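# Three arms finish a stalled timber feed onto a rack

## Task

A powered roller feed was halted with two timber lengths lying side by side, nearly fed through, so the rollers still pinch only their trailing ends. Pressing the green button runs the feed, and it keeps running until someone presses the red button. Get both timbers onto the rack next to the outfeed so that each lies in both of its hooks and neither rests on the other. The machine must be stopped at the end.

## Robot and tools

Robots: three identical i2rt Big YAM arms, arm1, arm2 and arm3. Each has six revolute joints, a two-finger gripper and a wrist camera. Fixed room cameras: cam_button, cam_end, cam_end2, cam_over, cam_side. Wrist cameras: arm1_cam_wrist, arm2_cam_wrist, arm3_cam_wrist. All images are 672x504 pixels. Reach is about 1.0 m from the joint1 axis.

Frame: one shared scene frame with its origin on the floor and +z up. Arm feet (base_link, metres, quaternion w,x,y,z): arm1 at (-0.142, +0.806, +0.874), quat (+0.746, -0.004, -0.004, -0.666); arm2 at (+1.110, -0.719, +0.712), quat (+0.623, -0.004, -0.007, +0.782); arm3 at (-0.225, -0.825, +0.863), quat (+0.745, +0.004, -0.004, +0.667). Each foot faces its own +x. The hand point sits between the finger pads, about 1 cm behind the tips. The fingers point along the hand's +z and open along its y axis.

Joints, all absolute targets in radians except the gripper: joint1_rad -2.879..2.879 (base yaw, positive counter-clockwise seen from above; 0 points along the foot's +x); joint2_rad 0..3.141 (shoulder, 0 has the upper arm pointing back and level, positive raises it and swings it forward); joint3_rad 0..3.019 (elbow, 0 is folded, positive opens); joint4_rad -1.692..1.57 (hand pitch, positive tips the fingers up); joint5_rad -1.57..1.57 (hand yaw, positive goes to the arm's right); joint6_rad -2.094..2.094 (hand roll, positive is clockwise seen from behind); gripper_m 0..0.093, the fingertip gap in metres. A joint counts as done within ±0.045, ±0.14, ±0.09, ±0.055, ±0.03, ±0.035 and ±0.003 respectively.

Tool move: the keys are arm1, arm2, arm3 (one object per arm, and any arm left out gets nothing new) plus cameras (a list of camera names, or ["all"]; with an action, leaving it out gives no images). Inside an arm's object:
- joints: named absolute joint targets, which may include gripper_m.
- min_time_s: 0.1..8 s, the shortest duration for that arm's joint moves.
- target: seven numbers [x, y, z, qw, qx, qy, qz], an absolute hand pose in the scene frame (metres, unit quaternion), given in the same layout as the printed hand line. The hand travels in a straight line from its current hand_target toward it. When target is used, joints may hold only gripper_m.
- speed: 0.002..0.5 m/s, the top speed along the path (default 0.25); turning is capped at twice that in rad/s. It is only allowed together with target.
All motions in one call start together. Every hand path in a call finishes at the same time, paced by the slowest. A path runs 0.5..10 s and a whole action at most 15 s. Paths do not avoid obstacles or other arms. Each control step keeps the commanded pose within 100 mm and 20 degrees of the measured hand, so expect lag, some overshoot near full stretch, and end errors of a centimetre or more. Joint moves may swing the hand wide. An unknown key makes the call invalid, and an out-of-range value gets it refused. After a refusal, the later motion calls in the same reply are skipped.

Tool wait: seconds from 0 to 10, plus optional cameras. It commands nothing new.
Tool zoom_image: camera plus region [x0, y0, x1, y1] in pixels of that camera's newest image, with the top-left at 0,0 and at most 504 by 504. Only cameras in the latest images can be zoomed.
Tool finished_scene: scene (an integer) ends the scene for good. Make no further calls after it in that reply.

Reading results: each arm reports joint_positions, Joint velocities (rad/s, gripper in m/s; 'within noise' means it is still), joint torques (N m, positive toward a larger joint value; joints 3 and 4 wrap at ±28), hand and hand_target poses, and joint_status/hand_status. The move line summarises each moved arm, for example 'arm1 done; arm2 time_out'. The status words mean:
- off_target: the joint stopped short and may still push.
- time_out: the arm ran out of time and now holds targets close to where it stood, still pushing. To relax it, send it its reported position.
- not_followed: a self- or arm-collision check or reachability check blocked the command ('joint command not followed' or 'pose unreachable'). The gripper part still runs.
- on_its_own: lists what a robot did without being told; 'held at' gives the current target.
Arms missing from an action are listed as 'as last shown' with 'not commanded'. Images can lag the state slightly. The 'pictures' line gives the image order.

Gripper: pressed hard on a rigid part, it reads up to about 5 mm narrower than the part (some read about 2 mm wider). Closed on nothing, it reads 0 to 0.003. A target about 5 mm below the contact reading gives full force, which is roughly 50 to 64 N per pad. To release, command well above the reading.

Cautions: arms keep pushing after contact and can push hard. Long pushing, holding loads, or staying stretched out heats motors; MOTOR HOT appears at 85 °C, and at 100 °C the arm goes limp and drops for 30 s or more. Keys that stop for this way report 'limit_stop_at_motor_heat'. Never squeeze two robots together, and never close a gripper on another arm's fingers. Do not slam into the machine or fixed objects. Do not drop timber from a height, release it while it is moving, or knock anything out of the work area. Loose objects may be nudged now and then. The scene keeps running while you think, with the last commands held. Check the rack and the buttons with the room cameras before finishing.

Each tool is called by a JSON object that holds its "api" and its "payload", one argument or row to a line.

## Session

{"api": "move", "payload": {
  "arm1": {"target":[-0.08,0.115,0.87,0,1,0,0],"speed":0.4},
  "arm3": {"target":[-0.08,-0.116,0.87,0,1,0,0],"speed":0.4},
  "arm2": {"target":[0.983,-0.375,0.86,0,0.7071,-0.7071,0],"joints":{"gripper_m":0.0},"speed":0.4},
  "cameras": ["all"]
}}

Scene clock: 3.37 s.
Joint torques (N m): arm1=[0.73 -20.95 13.26 -0.35 -0.09 0.07] | arm2=[-3.14 -9.7 8.94 0.49 -0.05 0.24] | arm3=[-1.14 -18.32 11.82 0.18 -0.08 -0.06]
Heat: arm1: hottest joint2_rad 23 °C; arm2: hottest joint3_rad 23 °C; arm3: hottest joint3_rad 25 °C.
move: arm1 off_target; arm2 off_target; arm3 off_target
Joint velocities: within noise
arm1.joint_positions: joint1_rad=-0.028 joint2_rad=+2.325 joint3_rad=+1.977 joint4_rad=-1.254 joint5_rad=+0.003 joint6_rad=+1.654 gripper_m=+0.09396
arm1.joint_status: not commanded
arm1.hand: x=-0.0849 y=+0.1266 z=+0.8640 quat_wxyz=(+0.009, -1.000, -0.001, +0.002) (m; scene frame)
arm1.hand_target: x=-0.0801 y=+0.1155 z=+0.8702 quat_wxyz=(+0.000, -1.000, +0.000, +0.000) (m; scene frame)
arm1.hand_status: off_target (0.014 m and 1.1 deg from the pose sent, 0.721 m and 66.6 deg at the start)
arm2.joint_positions: joint1_rad=+0.128 joint2_rad=+1.352 joint3_rad=+1.008 joint4_rad=-1.266 joint5_rad=-0.013 joint6_rad=+0.332 gripper_m=+0.00051
arm2.joint_status: all done
arm2.hand: x=+0.9839 y=-0.3866 z=+0.8504 quat_wxyz=(+0.008, +0.714, -0.700, +0.018) (m; scene frame)
arm2.hand_target: x=+0.9831 y=-0.3752 z=+0.8602 quat_wxyz=(+0.000, +0.707, -0.707, +0.000) (m; scene frame)
arm2.hand_status: off_target (0.015 m and 2.5 deg from the pose sent, 0.440 m and 78.2 deg at the start)
arm3.joint_positions: joint1_rad=-0.097 joint2_rad=+2.402 joint3_rad=+2.165 joint4_rad=-1.359 joint5_rad=-0.001 joint6_rad=-1.762 gripper_m=+0.09396
arm3.joint_status: not commanded
arm3.hand: x=-0.0776 y=-0.1281 z=+0.8696 quat_wxyz=(+0.006, +1.000, -0.008, -0.003) (m; scene frame)
arm3.hand_target: x=-0.0801 y=-0.1166 z=+0.8700 quat_wxyz=(-0.001, +1.000, +0.000, +0.000) (m; scene frame)
arm3.hand_status: off_target (0.012 m and 1.2 deg from the pose sent, 0.749 m and 78.0 deg at the start)
pictures: arm1_cam_wrist, arm2_cam_wrist, arm3_cam_wrist, cam_button, cam_end, cam_end2, cam_over, cam_side

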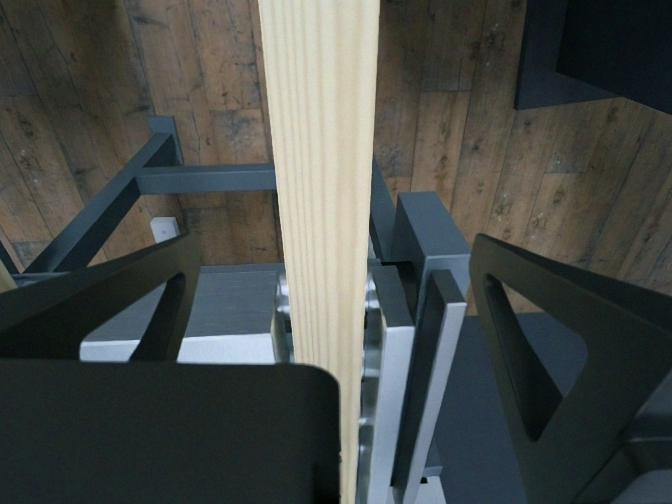

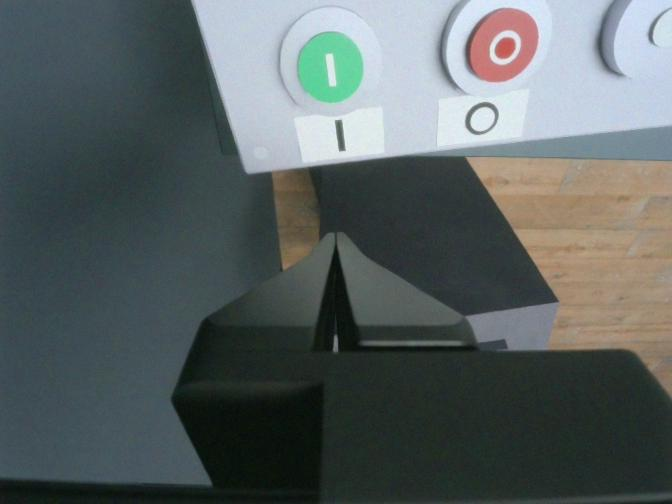

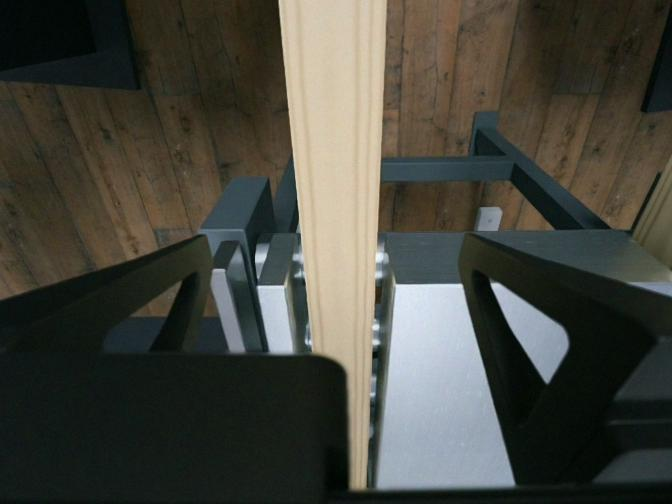

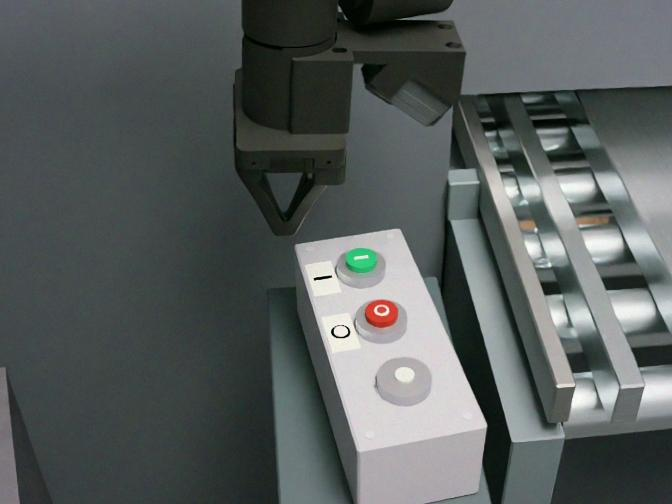

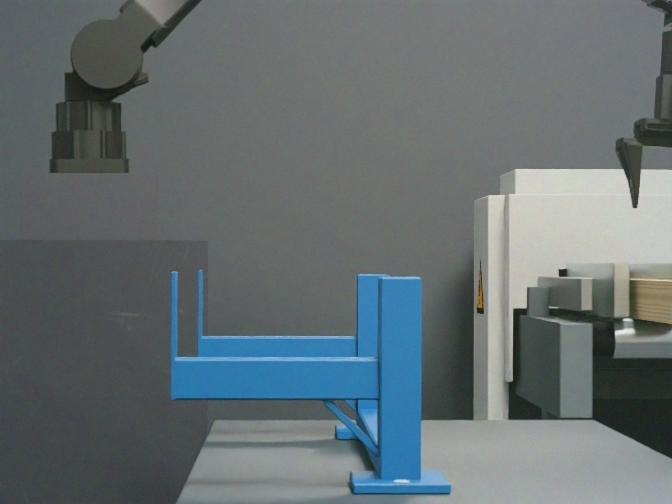

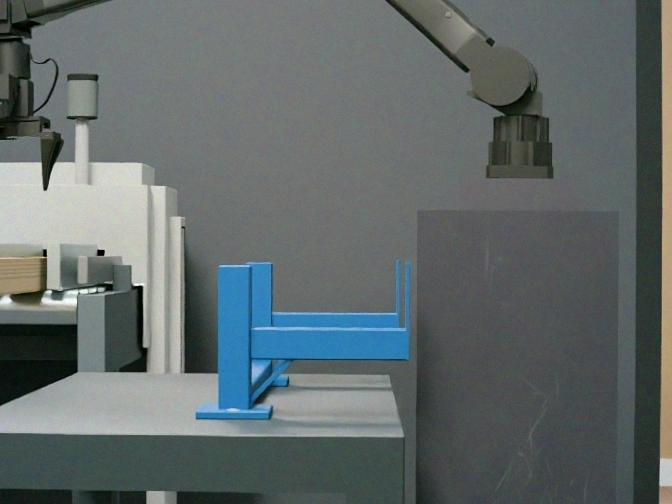

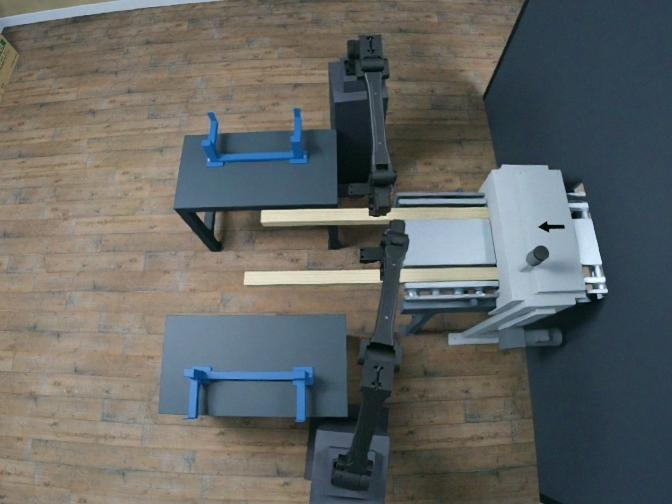

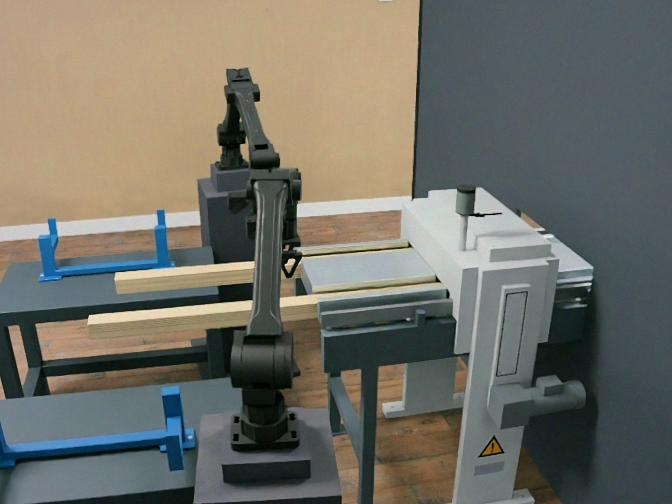

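{"api": "move", "payload": {
  "arm1": {"target":[-0.077,0.12,0.742,0,1,0,0],"speed":0.15},
  "arm3": {"target":[-0.1,-0.113,0.749,0,1,0,0],"speed":0.15},
  "arm2": {"target":[0.984,-0.329,0.838,0,0.7071,-0.7071,0],"speed":0.15},
  "cameras": ["arm1_cam_wrist","arm3_cam_wrist","cam_button"]
}}

{"api": "zoom_image", "payload": {
  "camera": "cam_button",
  "region": [280, 140, 460, 320]
}}

Scene clock: 40.63 s.
Joint torques (N m): arm1=[1.38 -21.13 9.57 0.5 -0.09 0.06] | arm2=[-3.25 -10.05 11.19 0.44 -0.02 0.02] | arm3=[-1.26 -19.19 8.62 0.91 -0.08 0.11]
Heat: arm1: hottest joint3_rad 27 °C; arm2: hottest joint3_rad 28 °C; arm3: hottest joint3_rad 35 °C.
move: arm1 done; arm2 off_target; arm3 off_target
Joint velocities: within noise
arm1.joint_positions: joint1_rad=-0.028 joint2_rad=+2.477 joint3_rad=+1.932 joint4_rad=-1.047 joint5_rad=+0.003 joint6_rad=+1.659 gripper_m=+0.09396
arm1.joint_status: not commanded
arm1.hand: x=-0.0844 y=+0.1239 z=+0.7466 quat_wxyz=(+0.004, -1.000, +0.001, +0.002) (m; scene frame)
arm1.hand_target: x=-0.0769 y=+0.1203 z=+0.7420 quat_wxyz=(+0.000, -1.000, +0.000, +0.000) (m; scene frame)
arm1.hand_status: done (0.010 m and 0.6 deg from the pose sent, 0.122 m and 1.1 deg at the start)
arm2.joint_positions: joint1_rad=+0.090 joint2_rad=+1.467 joint3_rad=+1.044 joint4_rad=-1.208 joint5_rad=-0.013 joint6_rad=+0.314 gripper_m=+0.00051
arm2.joint_status: not commanded
arm2.hand: x=+0.9883 y=-0.3554 z=+0.8224 quat_wxyz=(+0.013, +0.707, -0.707, +0.027) (m; scene frame)
arm2.hand_target: x=+0.9845 y=-0.3302 z=+0.8386 quat_wxyz=(+0.000, +0.707, -0.707, +0.000) (m; scene frame)
arm2.hand_status: off_target (0.031 m and 3.4 deg from the pose sent, 0.059 m and 2.5 deg at the start)
arm3.joint_positions: joint1_rad=-0.069 joint2_rad=+2.540 joint3_rad=+2.126 joint4_rad=-1.172 joint5_rad=-0.001 joint6_rad=-1.753 gripper_m=+0.09396
arm3.joint_status: not commanded
arm3.hand: x=-0.0964 y=-0.1169 z=+0.7584 quat_wxyz=(+0.001, +1.000, +0.002, -0.002) (m; scene frame)
arm3.hand_target: x=-0.1000 y=-0.1133 z=+0.7491 quat_wxyz=(+0.000, +1.000, +0.000, +0.000) (m; scene frame)
arm3.hand_status: off_target (0.011 m and 0.3 deg from the pose sent, 0.124 m and 1.2 deg at the start)
pictures: arm1_cam_wrist, arm3_cam_wrist, cam_button

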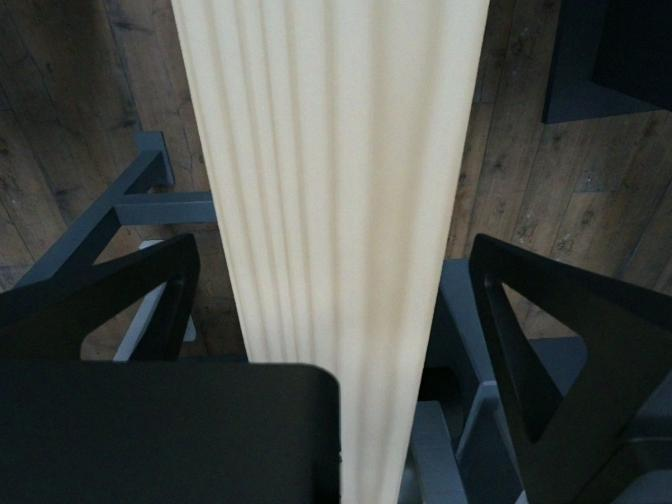

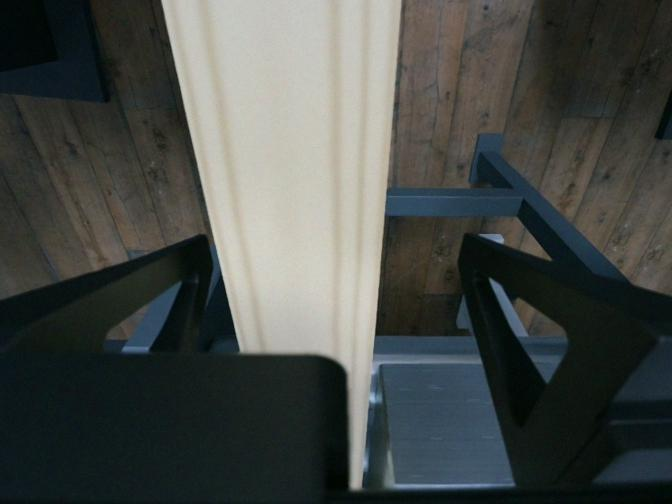

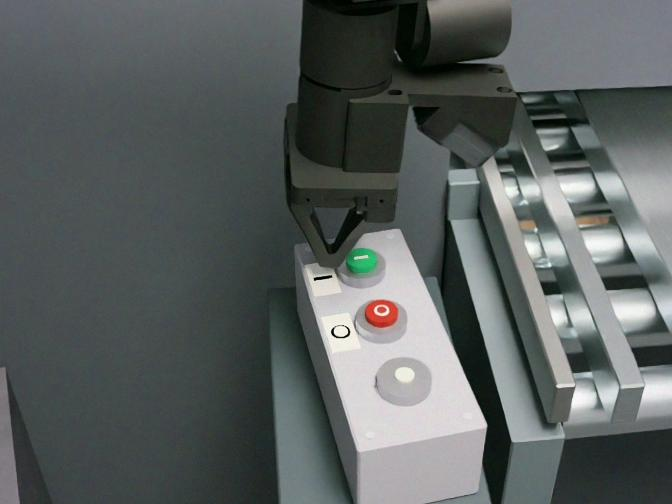

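Scaled by 2.800 from the camera's 672x504 image, which has a finer 960x720 frame.

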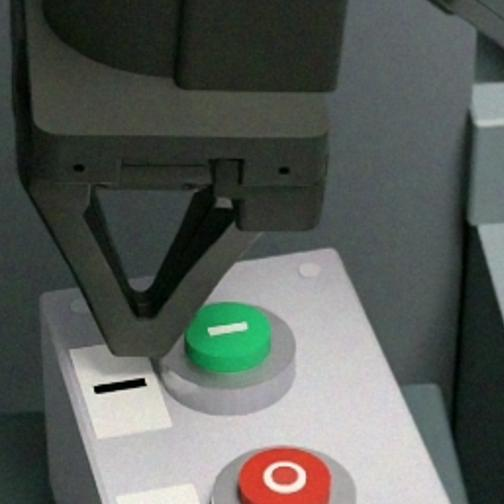

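{"api": "move", "payload": {
  "arm1": {"target":[-0.072,0.119,0.741,0,1,0,0],"speed":0.1},
  "arm3": {"target":[-0.1,-0.129,0.747,0,1,0,0],"speed":0.1},
  "arm2": {"target":[0.982,-0.326,0.88,0,0.7071,-0.7071,0],"speed":0.12}
}}

{"api": "move", "payload": {
  "arm1": {"joints":{"gripper_m":0.056}},
  "arm3": {"joints":{"gripper_m":0.056}},
  "arm2": {"target":[0.982,-0.327,0.845,0,0.7071,-0.7071,0],"speed":0.1},
  "cameras": ["arm1_cam_wrist","arm3_cam_wrist","cam_button"]
}}

{"api": "zoom_image", "payload": {
  "camera": "cam_button",
  "region": [280, 140, 460, 320]
}}

Scene clock: 59.50 s.
Joint torques (N m): arm1=[1.32 -21.01 10.29 0.46 -0.09 0.06] | arm2=[-3.19 -12.1 11.51 -0.32 -0.02 0.04] | arm3=[-1.49 -21.01 7.34 0.87 -0.08 0.1]
Heat: arm1: hottest joint2_rad 30 °C; arm2: hottest joint3_rad 28 °C; arm3: hottest joint3_rad 35 °C.
move: arm1 done; arm2 off_target; arm3 done
Joint velocities: within noise
arm1.joint_positions: joint1_rad=-0.020 joint2_rad=+2.477 joint3_rad=+1.932 joint4_rad=-1.047 joint5_rad=+0.003 joint6_rad=+1.666 gripper_m=+0.09396
arm1.joint_status: not commanded
arm1.hand: x=-0.0790 y=+0.1244 z=+0.7466 quat_wxyz=(+0.004, -1.000, +0.001, +0.002) (m; scene frame)
arm1.hand_target: x=-0.0720 y=+0.1193 z=+0.7410 quat_wxyz=(+0.000, -1.000, +0.000, +0.000) (m; scene frame)
arm1.hand_status: done (0.010 m and 0.6 deg from the pose sent, 0.015 m and 0.6 deg at the start)
arm2.joint_positions: joint1_rad=+0.090 joint2_rad=+1.464 joint3_rad=+1.130 joint4_rad=-1.299 joint5_rad=-0.013 joint6_rad=+0.314 gripper_m=+0.00051
arm2.joint_status: not commanded
arm2.hand: x=+0.9845 y=-0.3452 z=+0.8542 quat_wxyz=(+0.013, +0.707, -0.707, +0.027) (m; scene frame)
arm2.hand_target: x=+0.9824 y=-0.3273 z=+0.8801 quat_wxyz=(+0.000, +0.707, -0.707, +0.000) (m; scene frame)
arm2.hand_status: off_target (0.032 m and 3.4 deg from the pose sent, 0.065 m and 3.4 deg at the start)
arm3.joint_positions: joint1_rad=-0.069 joint2_rad=+2.526 joint3_rad=+2.046 joint4_rad=-1.121 joint5_rad=-0.001 joint6_rad=-1.753 gripper_m=+0.09396
arm3.joint_status: not commanded
arm3.hand: x=-0.0993 y=-0.1328 z=+0.7412 quat_wxyz=(+0.008, +1.000, +0.001, -0.003) (m; scene frame)
arm3.hand_target: x=-0.1000 y=-0.1291 z=+0.7470 quat_wxyz=(+0.000, +1.000, +0.000, +0.000) (m; scene frame)
arm3.hand_status: done (0.007 m and 1.0 deg from the pose sent, 0.017 m and 0.3 deg at the start)
pictures: none

Scene clock: 60.57 s.
Joint torques (N m): arm1=[1.2 -21.13 10.3 0.44 -0.09 0.07] | arm2=[-3.02 -10.64 6.87 0.61 -0.05 0.06] | arm3=[-1.61 -21.01 7.35 0.68 -0.09 0.1]
Heat: arm1: hottest joint2_rad 31 °C; arm2: hottest joint3_rad 28 °C; arm3: hottest joint3_rad 34 °C.
move: arm1 done; arm2 done; arm3 done
Joint velocities: within noise
arm1.joint_positions: joint1_rad=-0.020 joint2_rad=+2.477 joint3_rad=+1.932 joint4_rad=-1.047 joint5_rad=+0.003 joint6_rad=+1.666 gripper_m=+0.05608
arm1.joint_status: all done
arm1.hand: x=-0.0790 y=+0.1244 z=+0.7466 quat_wxyz=(+0.004, -1.000, +0.001, +0.002) (m; scene frame)
arm1.hand_target: x=-0.0720 y=+0.1193 z=+0.7410 quat_wxyz=(+0.000, -1.000, +0.000, +0.000) (m; scene frame)
arm1.hand_status: not commanded
arm2.joint_positions: joint1_rad=+0.090 joint2_rad=+1.470 joint3_rad=+1.130 joint4_rad=-1.228 joint5_rad=-0.013 joint6_rad=+0.314 gripper_m=+0.00051
arm2.joint_status: not commanded
arm2.hand: x=+0.9791 y=-0.3285 z=+0.8514 quat_wxyz=(-0.002, +0.707, -0.707, -0.002) (m; scene frame)
arm2.hand_target: x=+0.9820 y=-0.3271 z=+0.8451 quat_wxyz=(+0.000, +0.707, -0.707, +0.000) (m; scene frame)
arm2.hand_status: done (0.007 m and 0.3 deg from the pose sent, 0.021 m and 3.5 deg at the start)
arm3.joint_positions: joint1_rad=-0.069 joint2_rad=+2.526 joint3_rad=+2.046 joint4_rad=-1.115 joint5_rad=-0.001 joint6_rad=-1.753 gripper_m=+0.05608
arm3.joint_status: all done
arm3.hand: x=-0.0991 y=-0.1315 z=+0.7412 quat_wxyz=(+0.005, +1.000, +0.001, -0.002) (m; scene frame)
arm3.hand_target: x=-0.1000 y=-0.1291 z=+0.7470 quat_wxyz=(+0.000, +1.000, +0.000, +0.000) (m; scene frame)
arm3.hand_status: not commanded
pictures: arm1_cam_wrist, arm3_cam_wrist, cam_button

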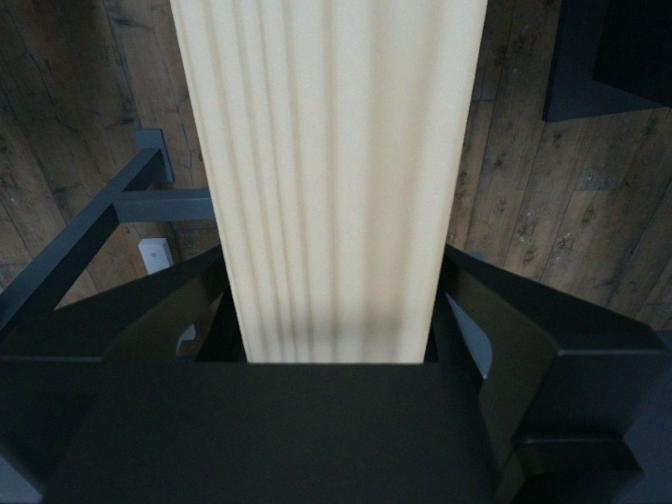

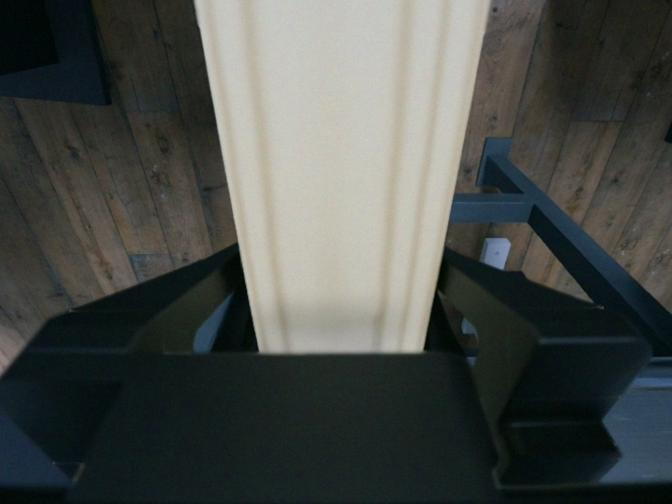

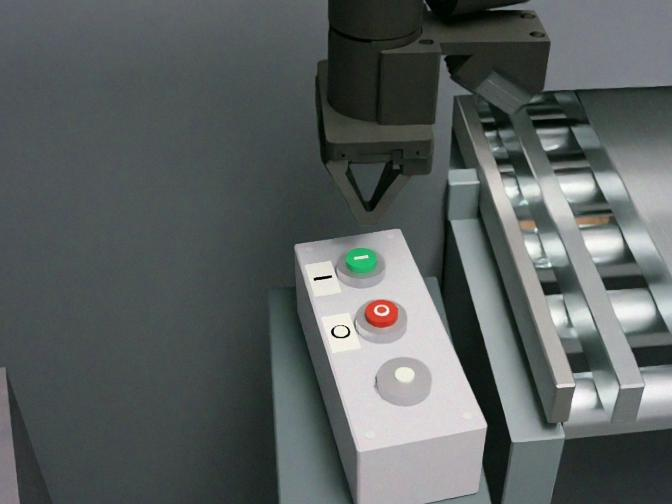

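Scaled by 2.800 from the camera's 672x504 image, which has a finer 960x720 frame.

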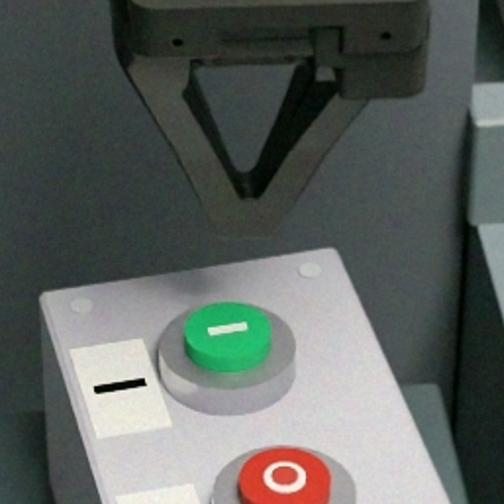

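{"api": "move", "payload": {
  "arm1": {"joints":{"gripper_m":0.05}},
  "arm3": {"joints":{"gripper_m":0.05}},
  "arm2": {"target":[0.983,-0.3315,0.83,0,0.7071,-0.7071,0],"speed":0.1}
}}

{"api": "move", "payload": {
  "arm1": {"joints":{"gripper_m":0.04}},
  "arm3": {"joints":{"gripper_m":0.04}},
  "arm2": {"target":[0.983,-0.332,0.803,0,0.7071,-0.7071,0],"speed":0.06}
}}

{"api": "move", "payload": {
  "arm2": {"target":[0.99,-0.325,0.875,0,0.7071,-0.7071,0],"speed":0.15}
}}

{"api": "move", "payload": {
  "arm2": {"target":[1.038,-0.318,0.85,0,0.7071,-0.7071,0],"speed":0.12},
  "cameras": ["cam_button","cam_over","cam_side"]
}}

{"api": "zoom_image", "payload": {
  "camera": "cam_button",
  "region": [280, 180, 460, 360]
}}

Scene clock: 81.73 s.
Joint torques (N m): arm1=[1.14 -21.13 10.25 0.28 -0.09 0.07] | arm2=[-2.9 -10.46 6.83 0.59 -0.05 0.07] | arm3=[-1.55 -21.01 7.36 0.46 -0.09 0.11]
Heat: arm1: hottest joint2_rad 33 °C; arm2: hottest joint3_rad 29 °C; arm3: hottest joint3_rad 33 °C.
move: arm1 done; arm2 done; arm3 done
Joint velocities: within noise
arm1.joint_positions: joint1_rad=-0.020 joint2_rad=+2.477 joint3_rad=+1.932 joint4_rad=-1.045 joint5_rad=+0.003 joint6_rad=+1.665 gripper_m=+0.05039
arm1.joint_status: all done
arm1.hand: x=-0.0789 y=+0.1238 z=+0.7466 quat_wxyz=(+0.003, -1.000, +0.000, +0.002) (m; scene frame)
arm1.hand_target: x=-0.0720 y=+0.1193 z=+0.7410 quat_wxyz=(+0.000, -1.000, +0.000, +0.000) (m; scene frame)
arm1.hand_status: not commanded
arm2.joint_positions: joint1_rad=+0.090 joint2_rad=+1.474 joint3_rad=+1.090 joint4_rad=-1.186 joint5_rad=-0.013 joint6_rad=+0.314 gripper_m=+0.00051
arm2.joint_status: not commanded
arm2.hand: x=+0.9808 y=-0.3331 z=+0.8355 quat_wxyz=(-0.001, +0.707, -0.707, -0.001) (m; scene frame)
arm2.hand_target: x=+0.9830 y=-0.3316 z=+0.8300 quat_wxyz=(+0.000, +0.707, -0.707, +0.000) (m; scene frame)
arm2.hand_status: done (0.006 m and 0.2 deg from the pose sent, 0.022 m and 0.3 deg at the start)
arm3.joint_positions: joint1_rad=-0.068 joint2_rad=+2.526 joint3_rad=+2.046 joint4_rad=-1.109 joint5_rad=-0.001 joint6_rad=-1.753 gripper_m=+0.05081
arm3.joint_status: all done
arm3.hand: x=-0.0991 y=-0.1298 z=+0.7412 quat_wxyz=(+0.002, +1.000, +0.002, -0.002) (m; scene frame)
arm3.hand_target: x=-0.1001 y=-0.1291 z=+0.7470 quat_wxyz=(+0.000, +1.000, +0.000, +0.000) (m; scene frame)
arm3.hand_status: not commanded
pictures: none

Scene clock: 83.40 s.
Joint torques (N m): arm1=[5.19 -21.66 10.26 0.36 -0.59 0.52] | arm2=[-2.84 -9.29 5.97 1.09 -0.05 0.09] | arm3=[-5.19 -20.95 8.42 0.42 0.18 -0.19]
Heat: arm1: hottest joint2_rad 33 °C; arm2: hottest joint3_rad 29 °C; arm3: hottest joint3_rad 33 °C.
move: arm1 off_target; arm2 off_target; arm3 off_target
Joint velocities: within noise
arm1.joint_positions: joint1_rad=-0.063 joint2_rad=+2.487 joint3_rad=+1.932 joint4_rad=-1.046 joint5_rad=+0.017 joint6_rad=+1.615 gripper_m=+0.04923
arm1.joint_status: gripper_m off_target (ended at +0.04925, target +0.04000)
arm1.hand: x=-0.1111 y=+0.1244 z=+0.7401 quat_wxyz=(+0.008, -1.000, -0.003, +0.009) (m; scene frame)
arm1.hand_target: x=-0.0720 y=+0.1193 z=+0.7411 quat_wxyz=(+0.000, -1.000, +0.000, +0.000) (m; scene frame)
arm1.hand_status: not commanded
arm2.joint_positions: joint1_rad=+0.090 joint2_rad=+1.487 joint3_rad=+1.055 joint4_rad=-1.126 joint5_rad=-0.014 joint6_rad=+0.314 gripper_m=+0.00051
arm2.joint_status: not commanded
arm2.hand: x=+0.9808 y=-0.3323 z=+0.8181 quat_wxyz=(-0.004, +0.707, -0.707, -0.006) (m; scene frame)
arm2.hand_target: x=+0.9831 y=-0.3326 z=+0.8033 quat_wxyz=(+0.000, +0.707, -0.707, +0.000) (m; scene frame)
arm2.hand_status: off_target (0.015 m and 0.8 deg from the pose sent, 0.033 m and 0.2 deg at the start)
arm3.joint_positions: joint1_rad=-0.025 joint2_rad=+2.526 joint3_rad=+2.030 joint4_rad=-1.108 joint5_rad=-0.009 joint6_rad=-1.726 gripper_m=+0.05081
arm3.joint_status: gripper_m off_target (ended at +0.05080, target +0.04000)
arm3.hand: x=-0.1310 y=-0.1315 z=+0.7359 quat_wxyz=(+0.009, +1.000, +0.009, -0.006) (m; scene frame)
arm3.hand_target: x=-0.0999 y=-0.1291 z=+0.7470 quat_wxyz=(+0.000, +1.000, +0.000, +0.000) (m; scene frame)
arm3.hand_status: not commanded
pictures: none

Scene clock: 84.73 s.
Joint torques (N m): arm1=[5.25 -21.95 10.24 0.39 -0.59 0.53] | arm2=[-3.25 -11.63 11.32 -0.31 -0.01 0.03] | arm3=[-5.13 -20.95 8.4 0.42 0.18 -0.18]
Heat: arm1: hottest joint2_rad 33 °C; arm2: hottest joint3_rad 29 °C; arm3: hottest joint3_rad 33 °C.
move: arm2 off_target
Joint velocities: within noise
arm1, arm3: as last shown
arm2.joint_positions: joint1_rad=+0.072 joint2_rad=+1.460 joint3_rad=+1.119 joint4_rad=-1.285 joint5_rad=-0.014 joint6_rad=+0.296 gripper_m=+0.00051
arm2.joint_status: not commanded
arm2.hand: x=+0.9914 y=-0.3436 z=+0.8520 quat_wxyz=(+0.012, +0.707, -0.707, +0.024) (m; scene frame)
arm2.hand_target: x=+0.9904 y=-0.3260 z=+0.8750 quat_wxyz=(+0.000, +0.707, -0.707, +0.000) (m; scene frame)
arm2.hand_status: off_target (0.030 m and 3.0 deg from the pose sent, 0.058 m and 0.8 deg at the start)
pictures: none

Scene clock: 86.03 s.
Joint torques (N m): arm1=[5.01 -21.66 10.22 0.4 -0.59 0.53] | arm2=[-2.9 -10.64 7.34 0.57 -0.03 0.03] | arm3=[-5.3 -20.89 8.43 0.4 0.18 -0.19]
Heat: arm1: hottest joint2_rad 33 °C; arm2: hottest joint3_rad 29 °C; arm3: hottest joint3_rad 33 °C.
move: arm2 done
Joint velocities: within noise
arm1, arm3: as last shown
arm2.joint_positions: joint1_rad=-0.049 joint2_rad=+1.460 joint3_rad=+1.119 joint4_rad=-1.240 joint5_rad=-0.014 joint6_rad=+0.179 gripper_m=+0.00051
arm2.joint_status: not commanded
arm2.hand: x=+1.0357 y=-0.3213 z=+0.8524 quat_wxyz=(+0.001, +0.706, -0.708, +0.003) (m; scene frame)
arm2.hand_target: x=+1.0380 y=-0.3180 z=+0.8500 quat_wxyz=(+0.000, +0.707, -0.707, +0.000) (m; scene frame)
arm2.hand_status: done (0.005 m and 0.4 deg from the pose sent, 0.053 m and 3.0 deg at the start)
pictures: cam_button, cam_over, cam_side

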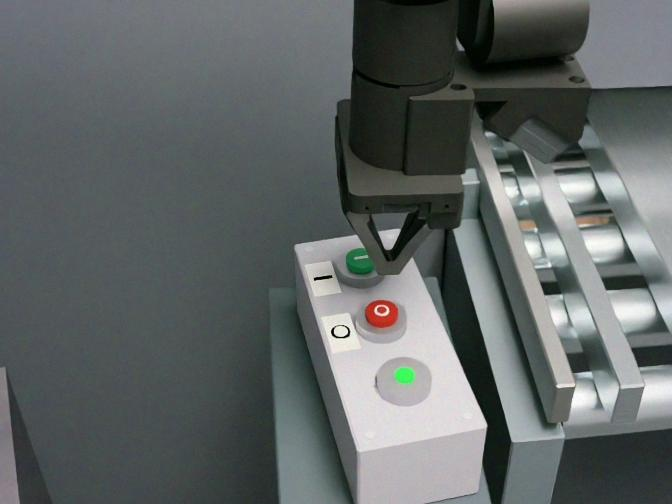

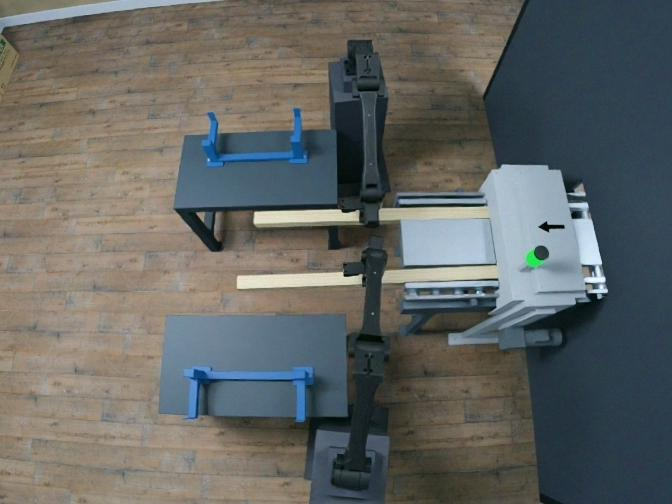

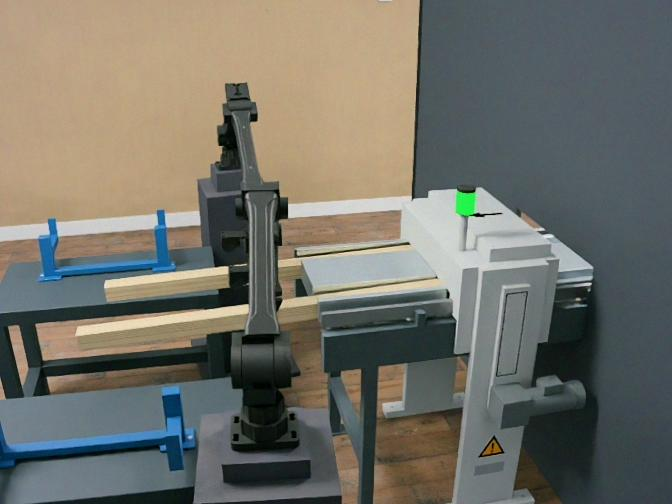

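Scaled by 2.800 from the camera's 672x504 image, which has a finer 960x720 frame.

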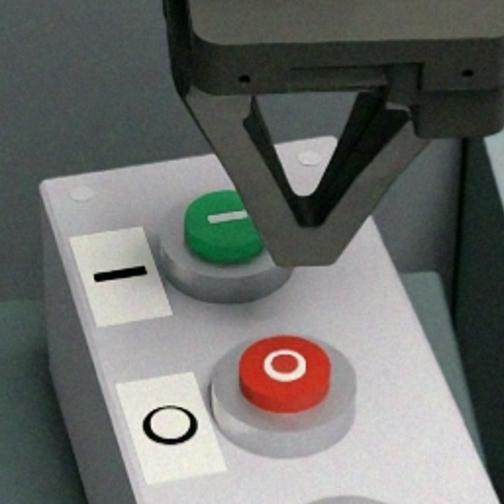

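{"api": "move", "payload": {
  "arm2": {"target":[1.037,-0.323,0.803,0,0.7071,-0.7071,0],"speed":0.1},
  "arm1": {"target":[-0.19,0.121,0.775,0,1,0,0],"speed":0.1},
  "arm3": {"target":[-0.22,-0.127,0.785,0,1,0,0],"speed":0.1},
  "cameras": ["cam_button","cam_over","cam_side"]
}}

Scene clock: 96.10 s.
Joint torques (N m): arm1=[-0.26 -26.75 10.51 -1.32 0.15 -0.29] | arm2=[-2.49 -9.35 5.87 1.06 -0.04 0.09] | arm3=[-1.67 -26.29 8.59 -0.91 -0.43 0.53]
Heat: arm1: hottest joint2_rad 34 °C; arm2: hottest joint3_rad 29 °C; arm3: hottest joint3_rad 34 °C.
move: arm1 off_target; arm2 off_target; arm3 off_target
Joint velocities: within noise
arm1.joint_positions: joint1_rad=-0.175 joint2_rad=+2.495 joint3_rad=+1.900 joint4_rad=-1.046 joint5_rad=+0.000 joint6_rad=+1.533 gripper_m=+0.04895
arm1.joint_status: not commanded
arm1.hand: x=-0.1832 y=+0.1416 z=+0.7249 quat_wxyz=(+0.029, -1.000, +0.012, -0.002) (m; scene frame)
arm1.hand_target: x=-0.1900 y=+0.1221 z=+0.7740 quat_wxyz=(+0.000, -1.000, +0.000, +0.001) (m; scene frame)
arm1.hand_status: off_target (0.055 m and 3.5 deg from the pose sent, 0.086 m and 1.4 deg at the start)
arm2.joint_positions: joint1_rad=-0.049 joint2_rad=+1.481 joint3_rad=+1.044 joint4_rad=-1.123 joint5_rad=-0.014 joint6_rad=+0.179 gripper_m=+0.00051
arm2.joint_status: not commanded
arm2.hand: x=+1.0362 y=-0.3218 z=+0.8178 quat_wxyz=(-0.005, +0.706, -0.708, -0.006) (m; scene frame)
arm2.hand_target: x=+1.0371 y=-0.3234 z=+0.8034 quat_wxyz=(+0.000, +0.707, -0.707, +0.000) (m; scene frame)
arm2.hand_status: off_target (0.015 m and 0.9 deg from the pose sent, 0.049 m and 0.4 deg at the start)
arm3.joint_positions: joint1_rad=+0.102 joint2_rad=+2.523 joint3_rad=+1.969 joint4_rad=-1.098 joint5_rad=+0.005 joint6_rad=-1.627 gripper_m=+0.05080
arm3.joint_status: not commanded
arm3.hand: x=-0.2177 y=-0.1489 z=+0.7177 quat_wxyz=(+0.035, +0.999, +0.024, +0.002) (m; scene frame)
arm3.hand_target: x=-0.2200 y=-0.1283 z=+0.7827 quat_wxyz=(+0.000, +1.000, +0.001, -0.001) (m; scene frame)
arm3.hand_status: off_target (0.071 m and 4.8 deg from the pose sent, 0.102 m and 1.7 deg at the start)
pictures: cam_button, cam_over, cam_side

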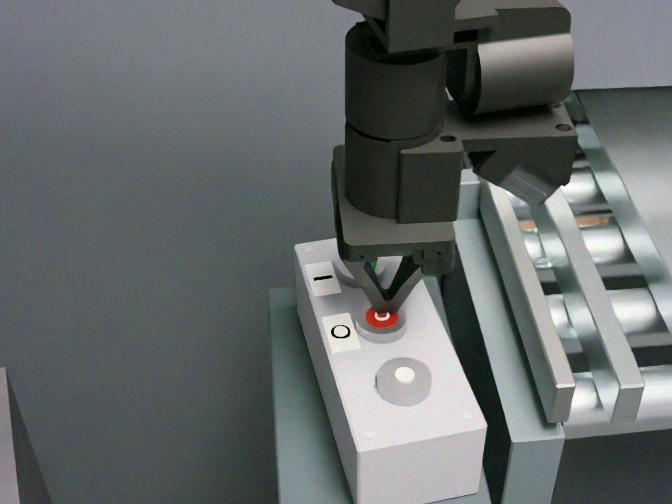

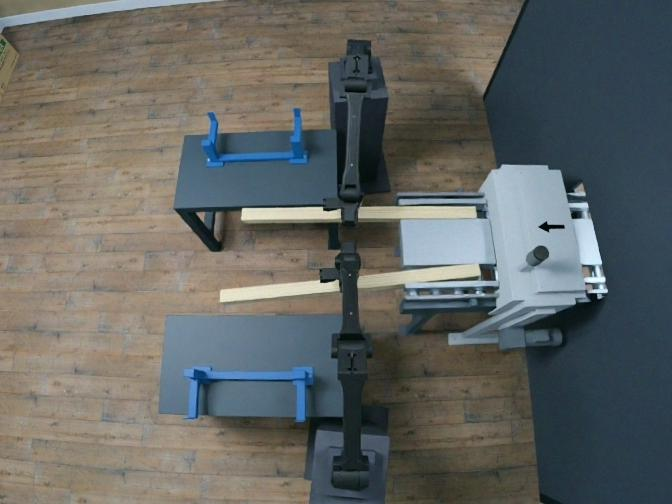

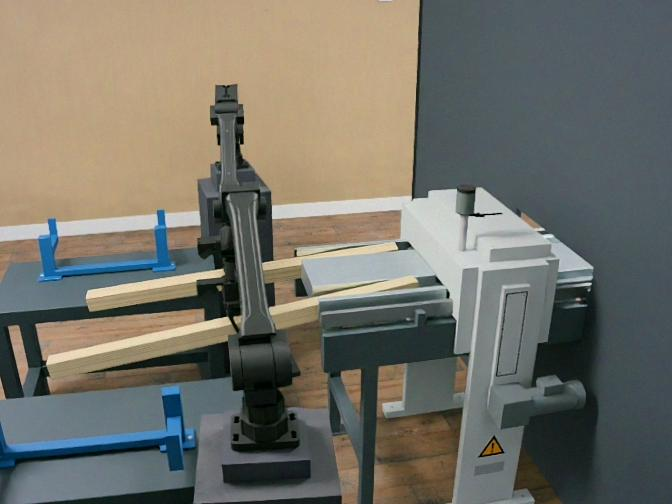

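{"api": "move", "payload": {
  "arm2": {"target":[1.037,-0.33,0.92,0,0.7071,-0.7071,0],"speed":0.15},
  "arm1": {"target":[-0.24,0.13,1.02,0,1,0,0],"speed":0.16},
  "arm3": {"target":[-0.28,-0.135,1.02,0,1,0,0],"speed":0.16},
  "cameras": ["cam_end2","cam_over","cam_side","cam_end"]
}}

Scene clock: 109.77 s.
Joint torques (N m): arm1=[-1.26 -29.98 14.08 -4.25 -0.03 -0.71] | arm2=[-2.55 -11.22 11.86 -0.32 -0.03 0.08] | arm3=[-0.32 -27.93 10.82 -2.74 -0.08 0.97]
Heat: arm1: hottest joint2_rad 34 °C; arm2: hottest joint3_rad 28 °C; arm3: hottest joint3_rad 34 °C.
move: arm1 off_target; arm2 off_target; arm3 off_target
Joint velocities: within noise
arm1.joint_positions: joint1_rad=-0.213 joint2_rad=+2.318 joint3_rad=+1.923 joint4_rad=-1.255 joint5_rad=+0.010 joint6_rad=+1.528 gripper_m=+0.04887
arm1.joint_status: not commanded
arm1.hand: x=-0.2098 y=+0.1479 z=+0.8491 quat_wxyz=(+0.034, -0.999, +0.028, +0.001) (m; scene frame)
arm1.hand_target: x=-0.2263 y=+0.1402 z=+0.9411 quat_wxyz=(-0.003, -1.000, +0.001, +0.003) (m; scene frame)
arm1.hand_status: off_target (0.175 m and 5.1 deg from the pose sent, 0.301 m and 3.5 deg at the start; pose on its path clipped on 91 of 101 steps)
arm2.joint_positions: joint1_rad=-0.049 joint2_rad=+1.397 joint3_rad=+1.167 joint4_rad=-1.404 joint5_rad=-0.014 joint6_rad=+0.179 gripper_m=+0.00051
arm2.joint_status: not commanded
arm2.hand: x=+1.0395 y=-0.3466 z=+0.8939 quat_wxyz=(+0.017, +0.705, -0.708, +0.025) (m; scene frame)
arm2.hand_target: x=+1.0373 y=-0.3313 z=+0.9199 quat_wxyz=(+0.000, +0.707, -0.707, +0.000) (m; scene frame)
arm2.hand_status: off_target (0.031 m and 3.4 deg from the pose sent, 0.103 m and 0.9 deg at the start)
arm3.joint_positions: joint1_rad=+0.153 joint2_rad=+2.361 joint3_rad=+1.940 joint4_rad=-1.227 joint5_rad=-0.009 joint6_rad=-1.604 gripper_m=+0.05080
arm3.joint_status: not commanded
arm3.hand: x=-0.2542 y=-0.1570 z=+0.8164 quat_wxyz=(+0.033, +0.999, +0.038, -0.004) (m; scene frame)
arm3.hand_target: x=-0.2662 y=-0.1482 z=+0.9089 quat_wxyz=(-0.003, +1.000, +0.001, -0.003) (m; scene frame)
arm3.hand_status: off_target (0.206 m and 5.7 deg from the pose sent, 0.309 m and 4.9 deg at the start; pose on its path clipped on 94 of 101 steps)
pictures: cam_end, cam_end2, cam_over, cam_side

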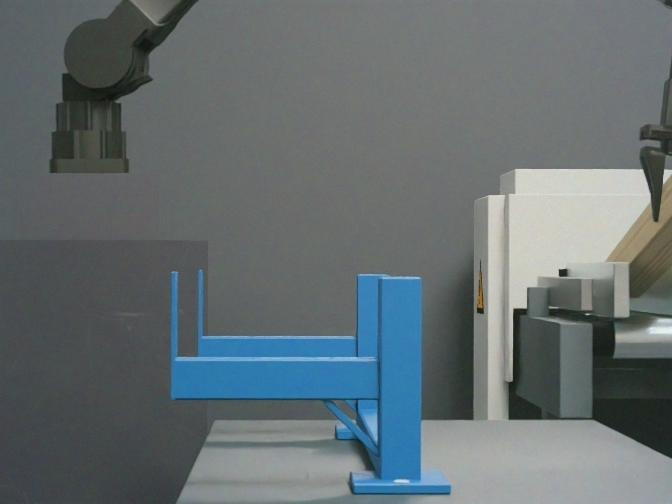

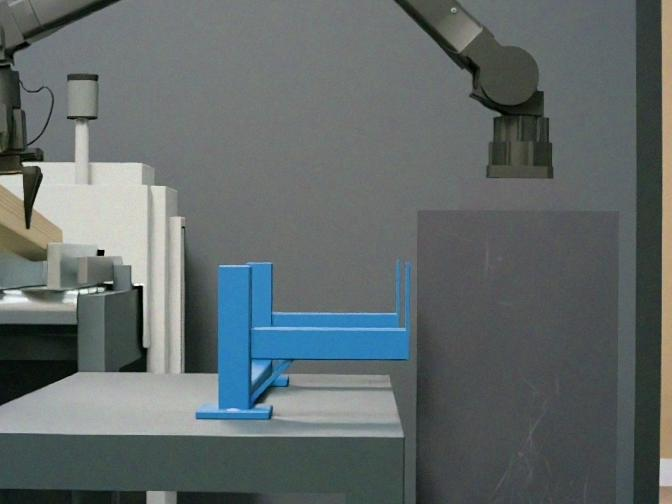

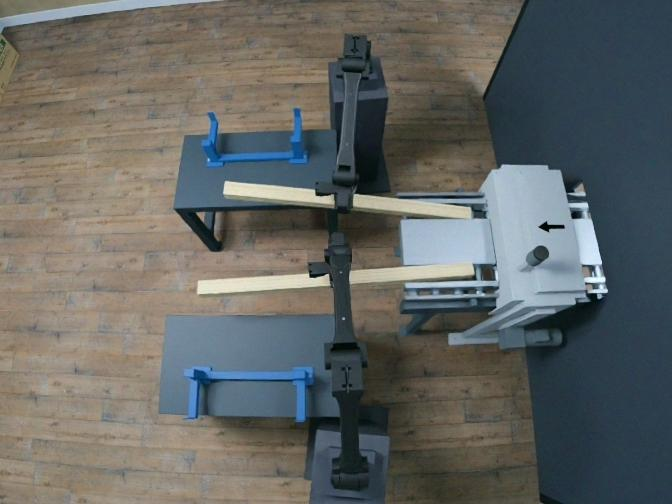

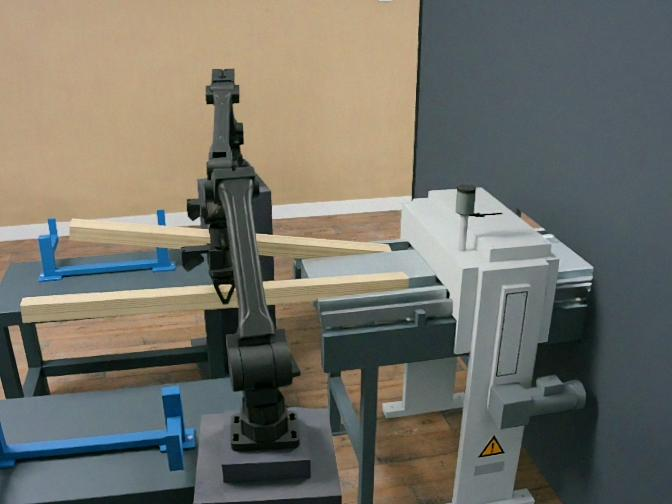

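{"api": "move", "payload": {
  "arm1": {"target":[-0.46,0.4,1.05,0,0.9903,0,0.139],"speed":0.2},
  "arm3": {"target":[-0.48,-0.4,1.05,0,1,0,0],"speed":0.2},
  "cameras": ["cam_end2","cam_over","cam_side","cam_end"]
}}

Scene clock: 133.40 s.
Joint torques (N m): arm1=[1.38 -22.65 14.97 -2.21 -0.75 -0.07] | arm2=[-2.55 -11.22 11.86 -0.32 -0.03 0.09] | arm3=[-2.49 -18.08 12.03 -0.21 -0.14 0.1]
Heat: arm1: hottest joint2_rad 35 °C; arm2: hottest joint3_rad 29 °C; arm3: hottest joint2_rad 37 °C.
move: arm1 off_target; arm3 off_target
Joint velocities: within noise
arm1.joint_positions: joint1_rad=-0.847 joint2_rad=+1.909 joint3_rad=+1.581 joint4_rad=-1.543 joint5_rad=-0.181 joint6_rad=+0.833 gripper_m=+0.04883
arm1.joint_status: not commanded
arm1.hand: x=-0.4542 y=+0.4152 z=+0.9859 quat_wxyz=(+0.045, -0.985, +0.011, -0.167) (m; scene frame)
arm1.hand_target: x=-0.4575 y=+0.4031 z=+1.0480 quat_wxyz=(+0.000, -0.990, +0.000, -0.139) (m; scene frame)
arm1.hand_status: off_target (0.066 m and 6.2 deg from the pose sent, 0.408 m and 16.9 deg at the start; pose on its path clipped on 25 of 87 steps)
arm2: as last shown
arm3.joint_positions: joint1_rad=+0.655 joint2_rad=+1.732 joint3_rad=+1.408 joint4_rad=-1.369 joint5_rad=-0.008 joint6_rad=-1.040 gripper_m=+0.05080
arm3.joint_status: not commanded
arm3.hand: x=-0.4750 y=-0.4151 z=+0.9935 quat_wxyz=(+0.048, +0.998, +0.007, +0.028) (m; scene frame)
arm3.hand_target: x=-0.4786 y=-0.4028 z=+1.0487 quat_wxyz=(+0.000, +1.000, +0.000, +0.000) (m; scene frame)
arm3.hand_status: off_target (0.059 m and 6.4 deg from the pose sent, 0.406 m and 5.7 deg at the start; pose on its path clipped on 47 of 87 steps)
pictures: cam_end, cam_end2, cam_over, cam_side

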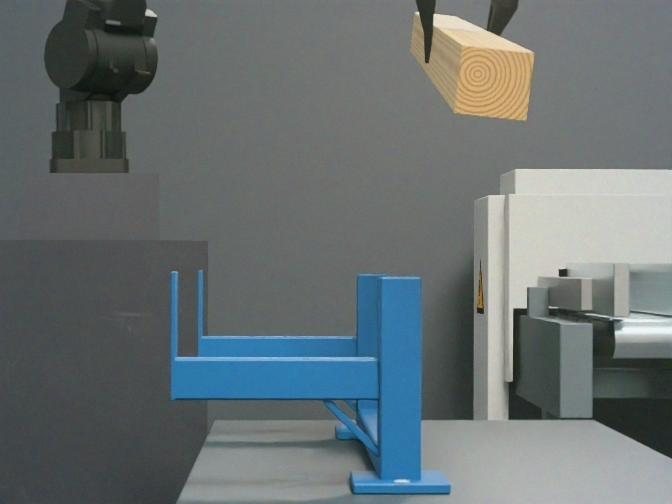

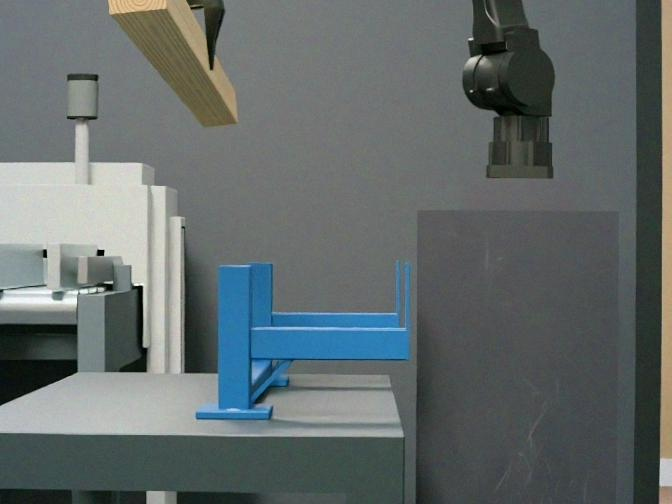

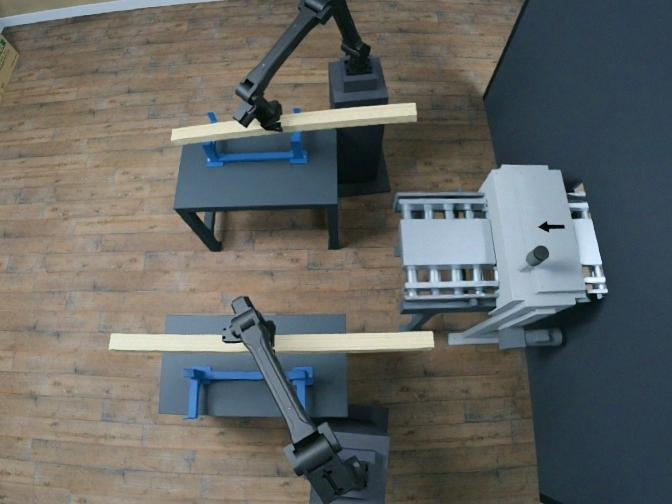

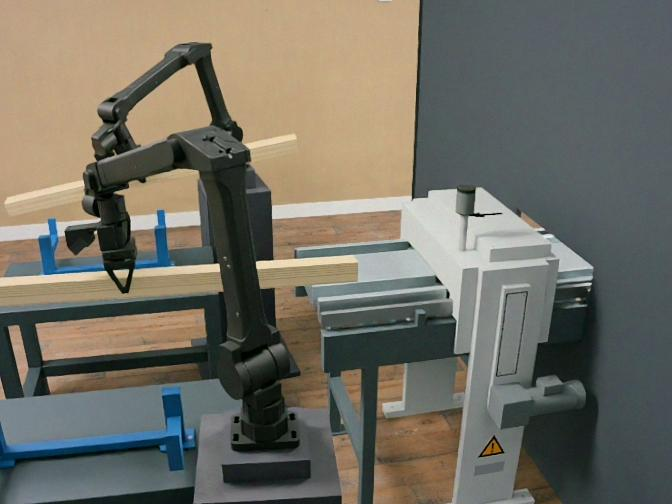

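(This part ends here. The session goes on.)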